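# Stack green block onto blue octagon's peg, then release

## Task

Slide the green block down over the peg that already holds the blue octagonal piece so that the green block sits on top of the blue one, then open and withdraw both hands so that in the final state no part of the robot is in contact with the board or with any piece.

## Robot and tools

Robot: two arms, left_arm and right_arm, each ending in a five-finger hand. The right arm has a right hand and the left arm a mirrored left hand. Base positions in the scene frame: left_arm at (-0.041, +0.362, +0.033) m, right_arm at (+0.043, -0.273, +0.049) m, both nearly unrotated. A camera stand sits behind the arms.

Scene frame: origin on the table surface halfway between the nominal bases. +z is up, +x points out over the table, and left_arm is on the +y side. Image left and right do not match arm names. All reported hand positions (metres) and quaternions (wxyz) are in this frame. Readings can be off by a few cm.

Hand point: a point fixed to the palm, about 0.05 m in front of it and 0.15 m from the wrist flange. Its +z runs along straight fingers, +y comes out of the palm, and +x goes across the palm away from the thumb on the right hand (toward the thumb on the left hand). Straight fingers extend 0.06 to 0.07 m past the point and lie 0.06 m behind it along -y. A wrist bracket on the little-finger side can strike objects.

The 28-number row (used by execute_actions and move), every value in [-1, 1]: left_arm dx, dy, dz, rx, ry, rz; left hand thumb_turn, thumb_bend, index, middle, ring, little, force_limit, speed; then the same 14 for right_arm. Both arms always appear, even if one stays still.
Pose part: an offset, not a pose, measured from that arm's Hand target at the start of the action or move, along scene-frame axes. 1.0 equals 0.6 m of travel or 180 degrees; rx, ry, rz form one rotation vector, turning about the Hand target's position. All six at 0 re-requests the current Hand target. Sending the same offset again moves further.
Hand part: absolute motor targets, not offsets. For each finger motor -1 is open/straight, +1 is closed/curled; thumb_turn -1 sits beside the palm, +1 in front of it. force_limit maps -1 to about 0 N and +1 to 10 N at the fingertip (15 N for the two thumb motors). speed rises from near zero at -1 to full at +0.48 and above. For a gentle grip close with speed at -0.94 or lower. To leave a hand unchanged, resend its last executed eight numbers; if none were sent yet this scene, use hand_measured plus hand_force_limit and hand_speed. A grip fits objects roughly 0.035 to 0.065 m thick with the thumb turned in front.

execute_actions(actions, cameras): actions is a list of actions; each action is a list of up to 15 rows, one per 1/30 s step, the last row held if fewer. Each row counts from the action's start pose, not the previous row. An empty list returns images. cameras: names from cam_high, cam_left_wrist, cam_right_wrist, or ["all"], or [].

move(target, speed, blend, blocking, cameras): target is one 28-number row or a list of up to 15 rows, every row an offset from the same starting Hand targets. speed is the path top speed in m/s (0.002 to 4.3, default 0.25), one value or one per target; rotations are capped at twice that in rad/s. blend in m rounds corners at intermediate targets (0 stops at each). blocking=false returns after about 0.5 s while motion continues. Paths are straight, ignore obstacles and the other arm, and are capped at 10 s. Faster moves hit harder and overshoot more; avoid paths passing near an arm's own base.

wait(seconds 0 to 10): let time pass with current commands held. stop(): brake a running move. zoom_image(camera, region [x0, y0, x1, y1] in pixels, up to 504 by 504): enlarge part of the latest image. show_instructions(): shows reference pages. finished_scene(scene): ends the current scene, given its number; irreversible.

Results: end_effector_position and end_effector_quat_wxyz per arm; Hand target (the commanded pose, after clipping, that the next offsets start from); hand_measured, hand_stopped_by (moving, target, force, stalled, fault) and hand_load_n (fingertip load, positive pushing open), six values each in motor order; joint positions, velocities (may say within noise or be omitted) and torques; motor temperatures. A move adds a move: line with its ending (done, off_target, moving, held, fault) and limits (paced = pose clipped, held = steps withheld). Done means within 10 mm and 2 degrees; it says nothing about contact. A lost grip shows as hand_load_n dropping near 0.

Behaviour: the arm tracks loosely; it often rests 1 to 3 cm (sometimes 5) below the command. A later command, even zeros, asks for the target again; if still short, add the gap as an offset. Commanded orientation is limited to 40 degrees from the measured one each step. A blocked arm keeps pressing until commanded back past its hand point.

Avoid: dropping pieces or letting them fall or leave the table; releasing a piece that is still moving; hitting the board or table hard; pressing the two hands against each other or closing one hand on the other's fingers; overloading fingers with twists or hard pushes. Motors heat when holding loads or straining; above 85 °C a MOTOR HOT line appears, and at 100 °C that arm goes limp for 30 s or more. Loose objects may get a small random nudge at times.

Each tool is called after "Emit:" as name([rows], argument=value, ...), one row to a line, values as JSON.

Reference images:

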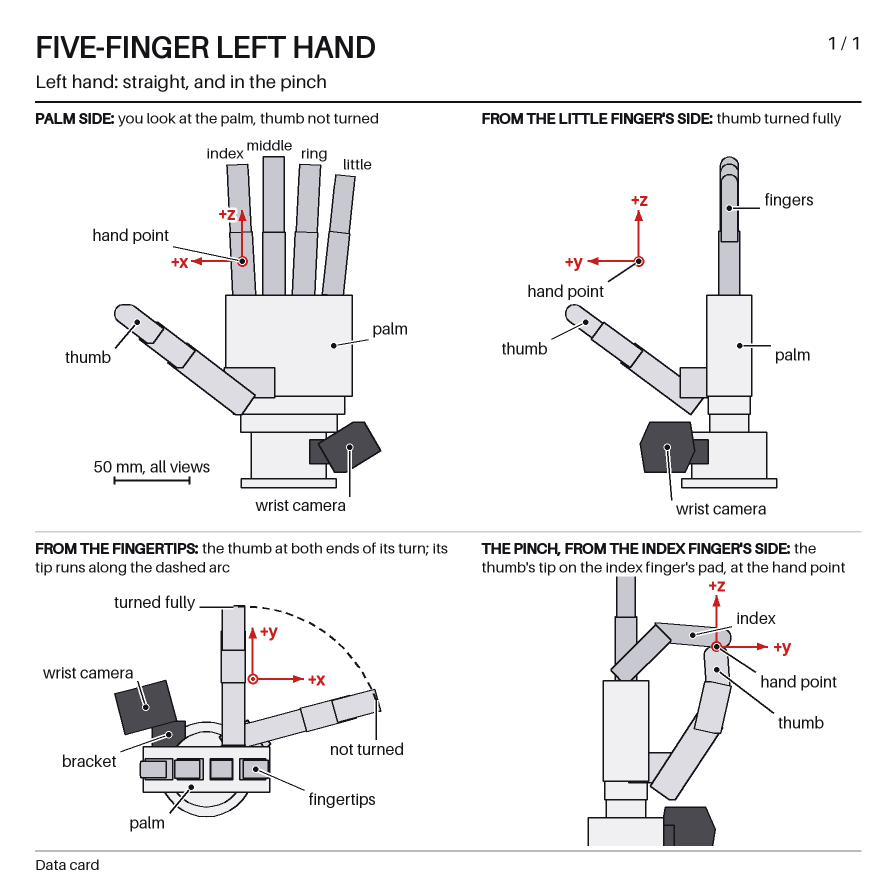

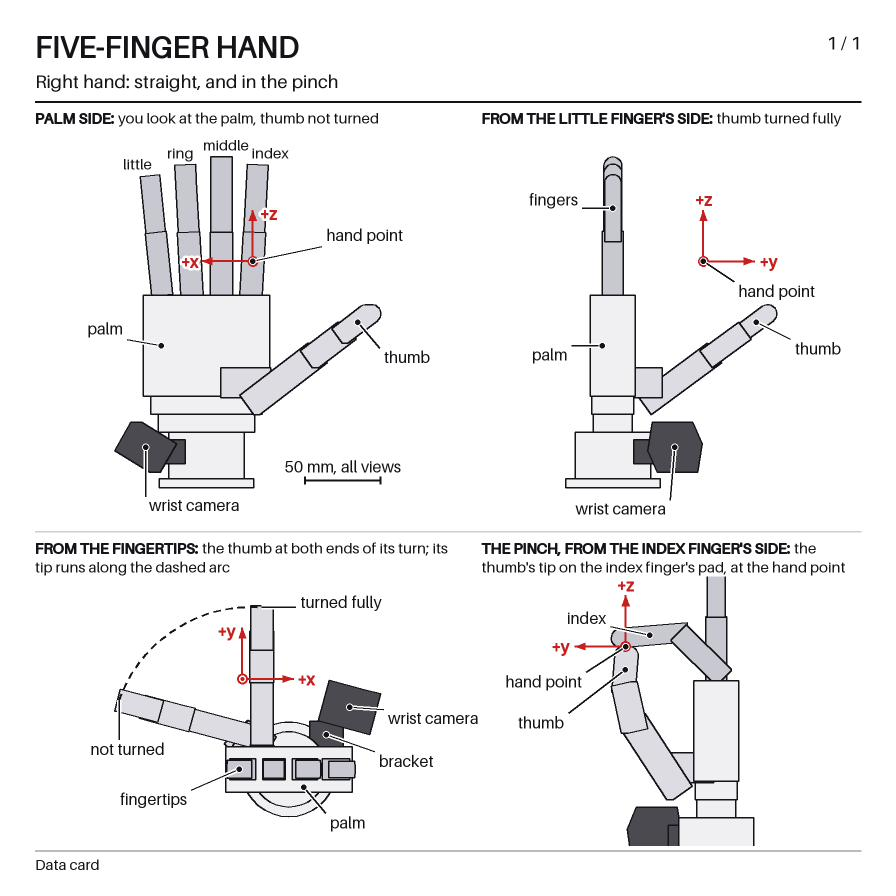

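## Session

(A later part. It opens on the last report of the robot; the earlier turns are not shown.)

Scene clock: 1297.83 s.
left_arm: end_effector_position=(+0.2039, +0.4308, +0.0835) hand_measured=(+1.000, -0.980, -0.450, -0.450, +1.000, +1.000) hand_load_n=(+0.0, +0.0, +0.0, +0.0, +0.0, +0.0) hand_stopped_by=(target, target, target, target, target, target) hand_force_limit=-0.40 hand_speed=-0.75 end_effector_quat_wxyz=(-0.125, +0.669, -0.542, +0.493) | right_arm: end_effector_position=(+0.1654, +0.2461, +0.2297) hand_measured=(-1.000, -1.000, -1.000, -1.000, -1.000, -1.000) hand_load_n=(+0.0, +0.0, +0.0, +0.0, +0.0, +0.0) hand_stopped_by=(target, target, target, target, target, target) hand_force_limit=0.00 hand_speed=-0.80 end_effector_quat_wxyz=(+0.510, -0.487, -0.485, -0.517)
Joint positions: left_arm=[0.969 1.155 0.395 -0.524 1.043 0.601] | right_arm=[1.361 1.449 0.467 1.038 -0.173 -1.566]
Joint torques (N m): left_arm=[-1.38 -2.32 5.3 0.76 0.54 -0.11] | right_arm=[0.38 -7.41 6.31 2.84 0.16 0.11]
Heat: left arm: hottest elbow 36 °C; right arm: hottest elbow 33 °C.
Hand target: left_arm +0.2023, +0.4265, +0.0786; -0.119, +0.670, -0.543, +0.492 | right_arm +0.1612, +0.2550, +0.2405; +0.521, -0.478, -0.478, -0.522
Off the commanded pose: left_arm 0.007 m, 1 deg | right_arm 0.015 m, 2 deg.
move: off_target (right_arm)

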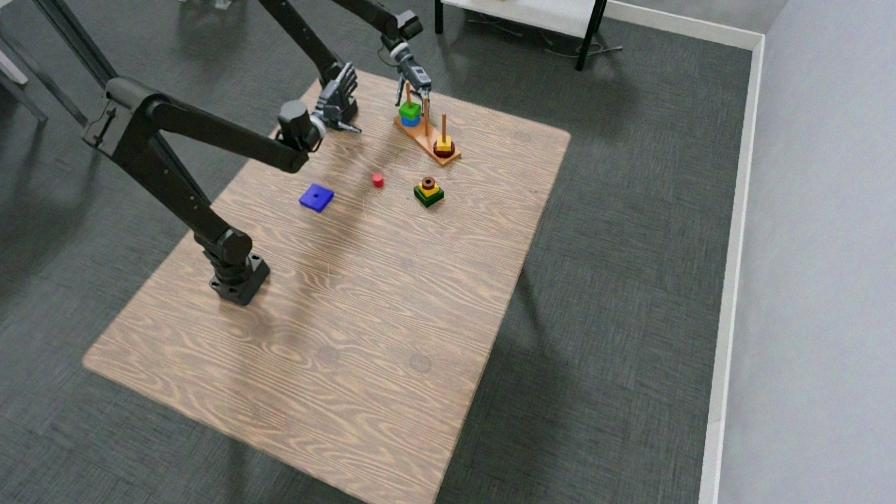

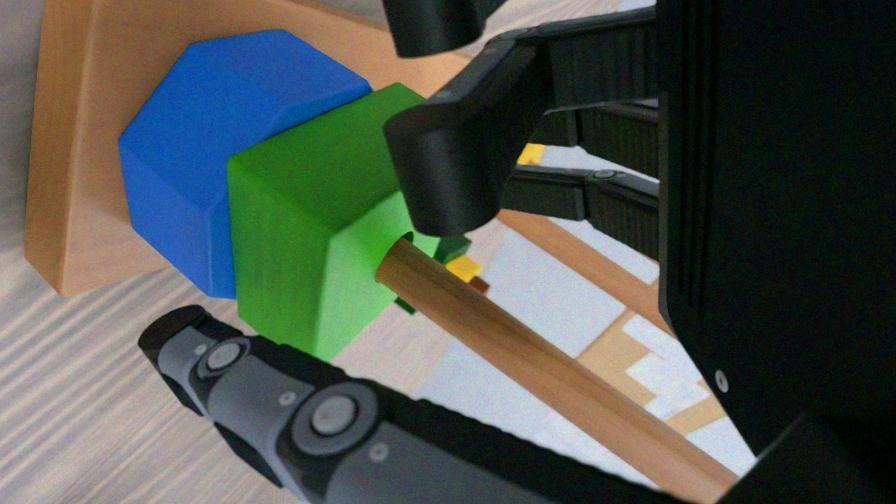

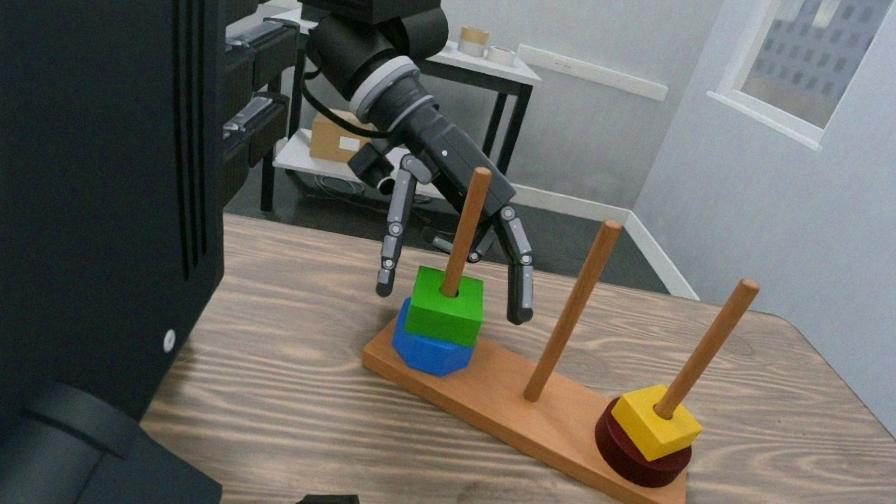

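Emit:
move(target=[-0.003,-0.003,0.23,0,0,0,1,-0.98,-0.45,-0.45,1,1,-0.4,-0.75,0,0,0,0,0,0,-1,-1,-1,-1,-1,-1,0,-0.8], speed=0.1, cameras=["all"])

Emit:
zoom_image(camera="cam_right_wrist", region=[360, 150, 530, 390])

Scene clock: 1306.67 s.
left_arm: end_effector_position=(+0.1925, +0.4108, +0.1966) hand_measured=(+1.000, -0.980, -0.450, -0.450, +1.000, +1.000) hand_load_n=(+0.0, +0.0, +0.0, +0.0, +0.0, +0.0) hand_stopped_by=(target, target, target, target, target, target) hand_force_limit=-0.40 hand_speed=-0.75 end_effector_quat_wxyz=(-0.092, +0.682, -0.530, +0.495) | right_arm: end_effector_position=(+0.1654, +0.2461, +0.2297) hand_measured=(-1.000, -1.000, -1.000, -1.000, -1.000, -1.000) hand_load_n=(+0.0, +0.0, -0.5, +0.0, +0.0, +0.0) hand_stopped_by=(target, target, target, target, target, target) hand_force_limit=0.00 hand_speed=-0.80 end_effector_quat_wxyz=(+0.510, -0.487, -0.485, -0.517)
Joint positions: left_arm=[0.96 0.884 0.582 -1.046 1.041 0.588] | right_arm=[1.361 1.449 0.467 1.038 -0.173 -1.566]
Joint torques (N m): left_arm=[-0.85 -2.26 11.93 0.09 0.62 -0.01] | right_arm=[0.38 -7.47 6.31 2.84 0.16 0.11]
Heat: left arm: hottest elbow 37 °C; right arm: hottest elbow 33 °C.
Hand target: left_arm +0.2004, +0.4247, +0.2165; -0.119, +0.670, -0.542, +0.492 | right_arm +0.1612, +0.2550, +0.2405; +0.521, -0.478, -0.478, -0.522
Off the commanded pose: left_arm 0.026 m, 4 deg | right_arm 0.015 m, 2 deg.
move: off_target (left_arm, right_arm)

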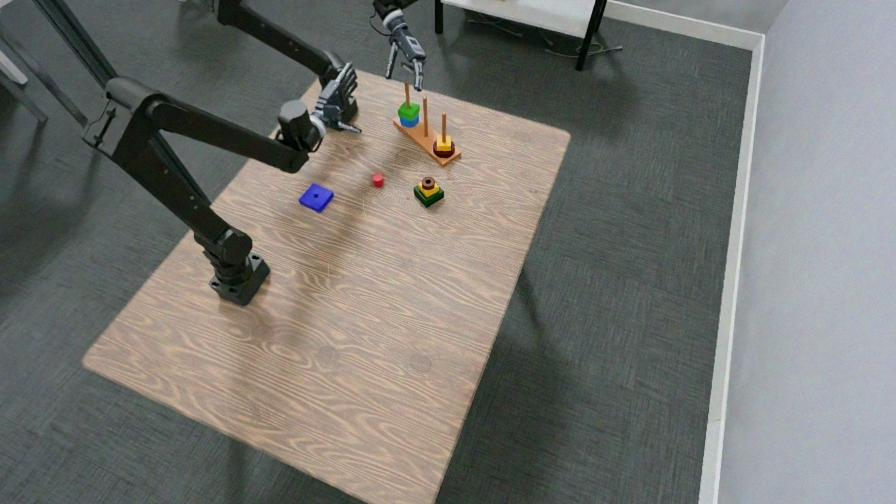

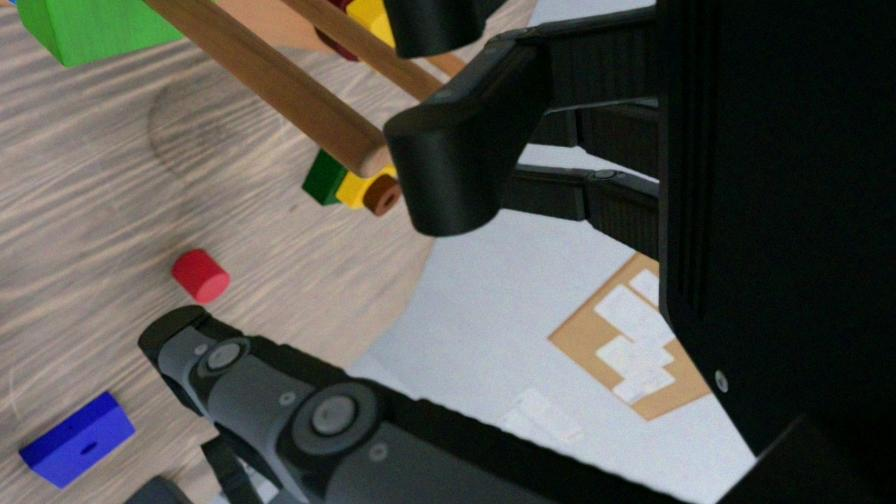

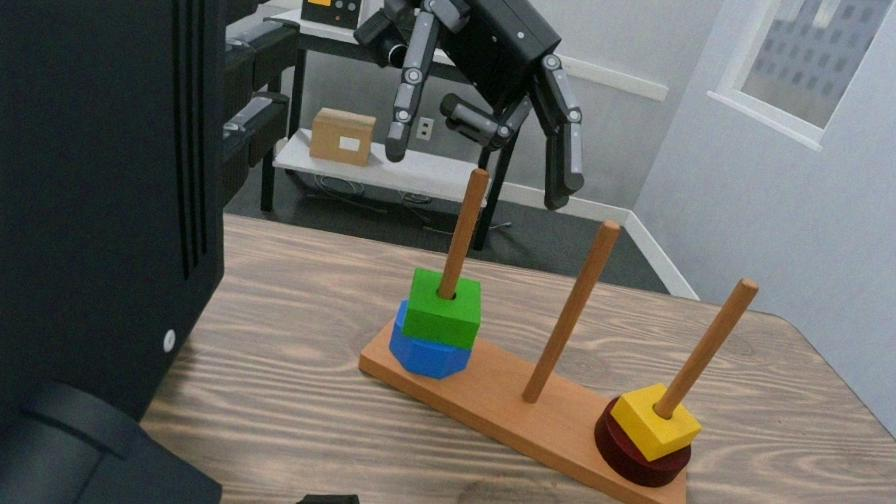

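Scaled by 2.100 from the camera's 896x504 image, which has a finer 1280x720 frame.

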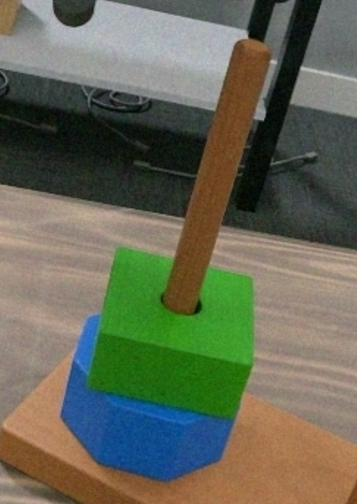

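Emit:
move([
  [0.0,0.035,0.0,0,0,0,1,-0.98,-0.45,-0.45,1,1,-0.4,-0.75,0,0,0,0,0,0,-1,-1,-1,-1,-1,-1,0,-0.8],
  [0.0,0.05,0.06,0,0,0,1,-0.98,-0.45,-0.45,1,1,-0.4,-0.75,0,0,0,0,0,0,-1,-1,-1,-1,-1,-1,0,-0.8],
], speed=0.08, cameras=["all"])

Emit:
zoom_image(camera="cam_right_wrist", region=[340, 150, 560, 400])

Scene clock: 1326.60 s.
left_arm: end_effector_position=(+0.1934, +0.4397, +0.2357) hand_measured=(+1.000, -0.980, -0.450, -0.450, +1.000, +1.000) hand_load_n=(+0.0, +0.0, +0.0, +0.0, +0.0, +0.0) hand_stopped_by=(target, target, target, target, target, target) hand_force_limit=-0.40 hand_speed=-0.75 end_effector_quat_wxyz=(-0.099, +0.678, -0.536, +0.494) | right_arm: end_effector_position=(+0.1654, +0.2461, +0.2297) hand_measured=(-1.000, -1.000, -1.000, -1.000, -1.000, -1.000) hand_load_n=(-0.5, +0.0, +0.0, +0.0, +0.0, +0.0) hand_stopped_by=(target, target, target, target, target, target) hand_force_limit=0.00 hand_speed=-0.80 end_effector_quat_wxyz=(+0.510, -0.487, -0.485, -0.517)
Joint positions: left_arm=[1.024 0.949 0.728 -1.225 1.051 0.723] | right_arm=[1.361 1.449 0.467 1.038 -0.173 -1.566]
Joint torques (N m): left_arm=[-0.44 -1.79 11.93 -0.17 0.79 0.08] | right_arm=[0.32 -7.41 6.32 2.84 0.17 0.11]
Motor temperatures (°C): left_arm=[24 28 43 24 25 23] | right_arm=[24 25 33 26 24 23]
Heat: left arm: hottest elbow 43 °C; right arm: hottest elbow 33 °C.
Hand target: left_arm +0.2004, +0.4547, +0.2526; -0.119, +0.670, -0.542, +0.492 | right_arm +0.1612, +0.2550, +0.2405; +0.521, -0.478, -0.478, -0.522
Off the commanded pose: left_arm 0.024 m, 3 deg | right_arm 0.015 m, 2 deg.
move: off_target (left_arm, right_arm)

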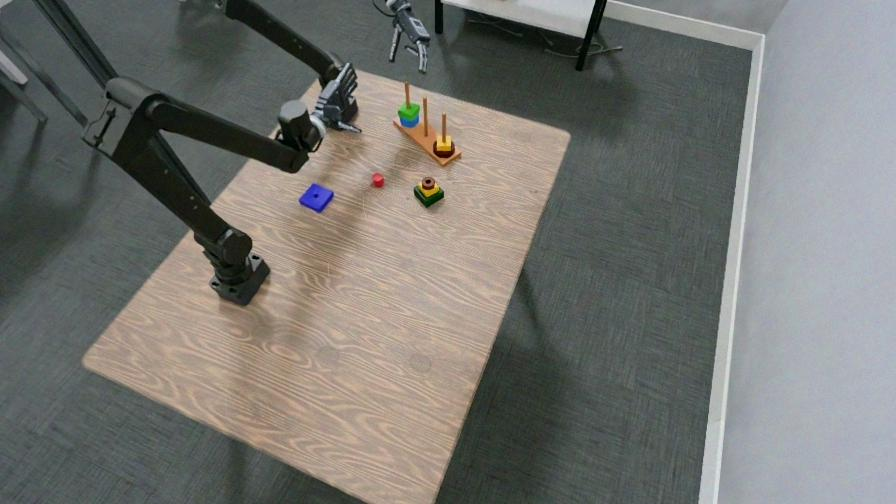

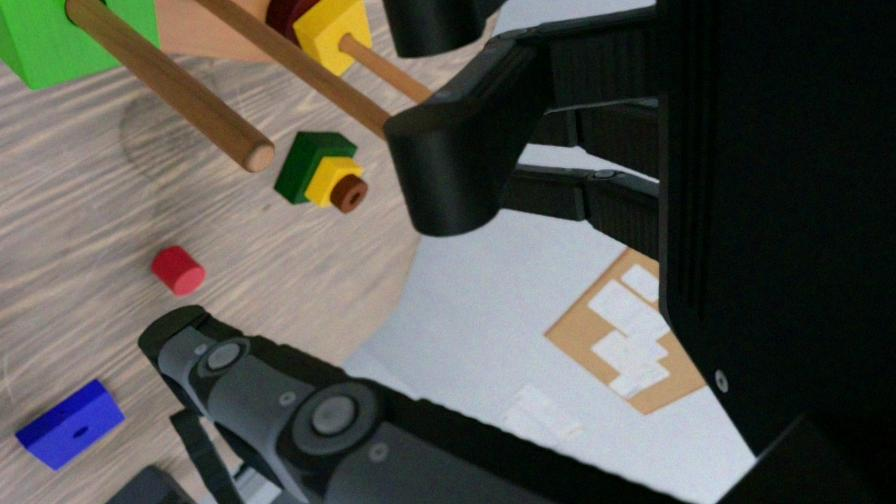

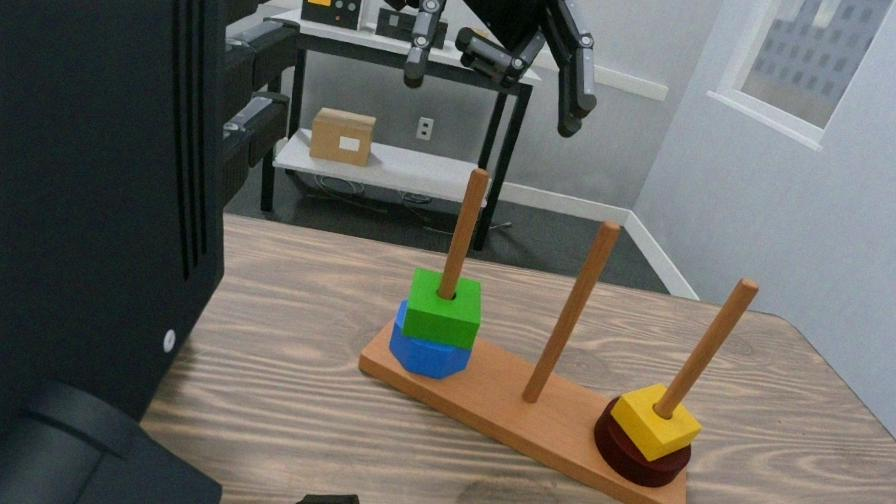

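Scaled by 2.016 from the camera's 896x504 image, which has a finer 1280x720 frame.

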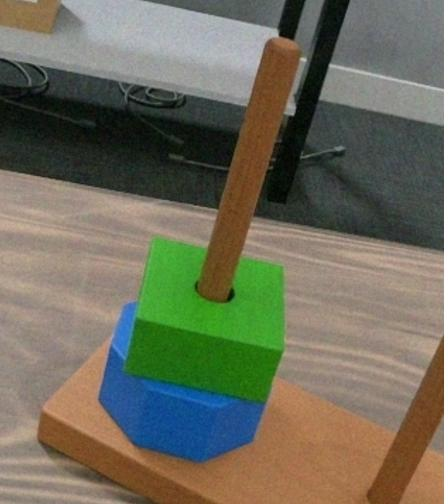

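Emit:
finished_scene(scene=1)

The scene is finished: the task was done.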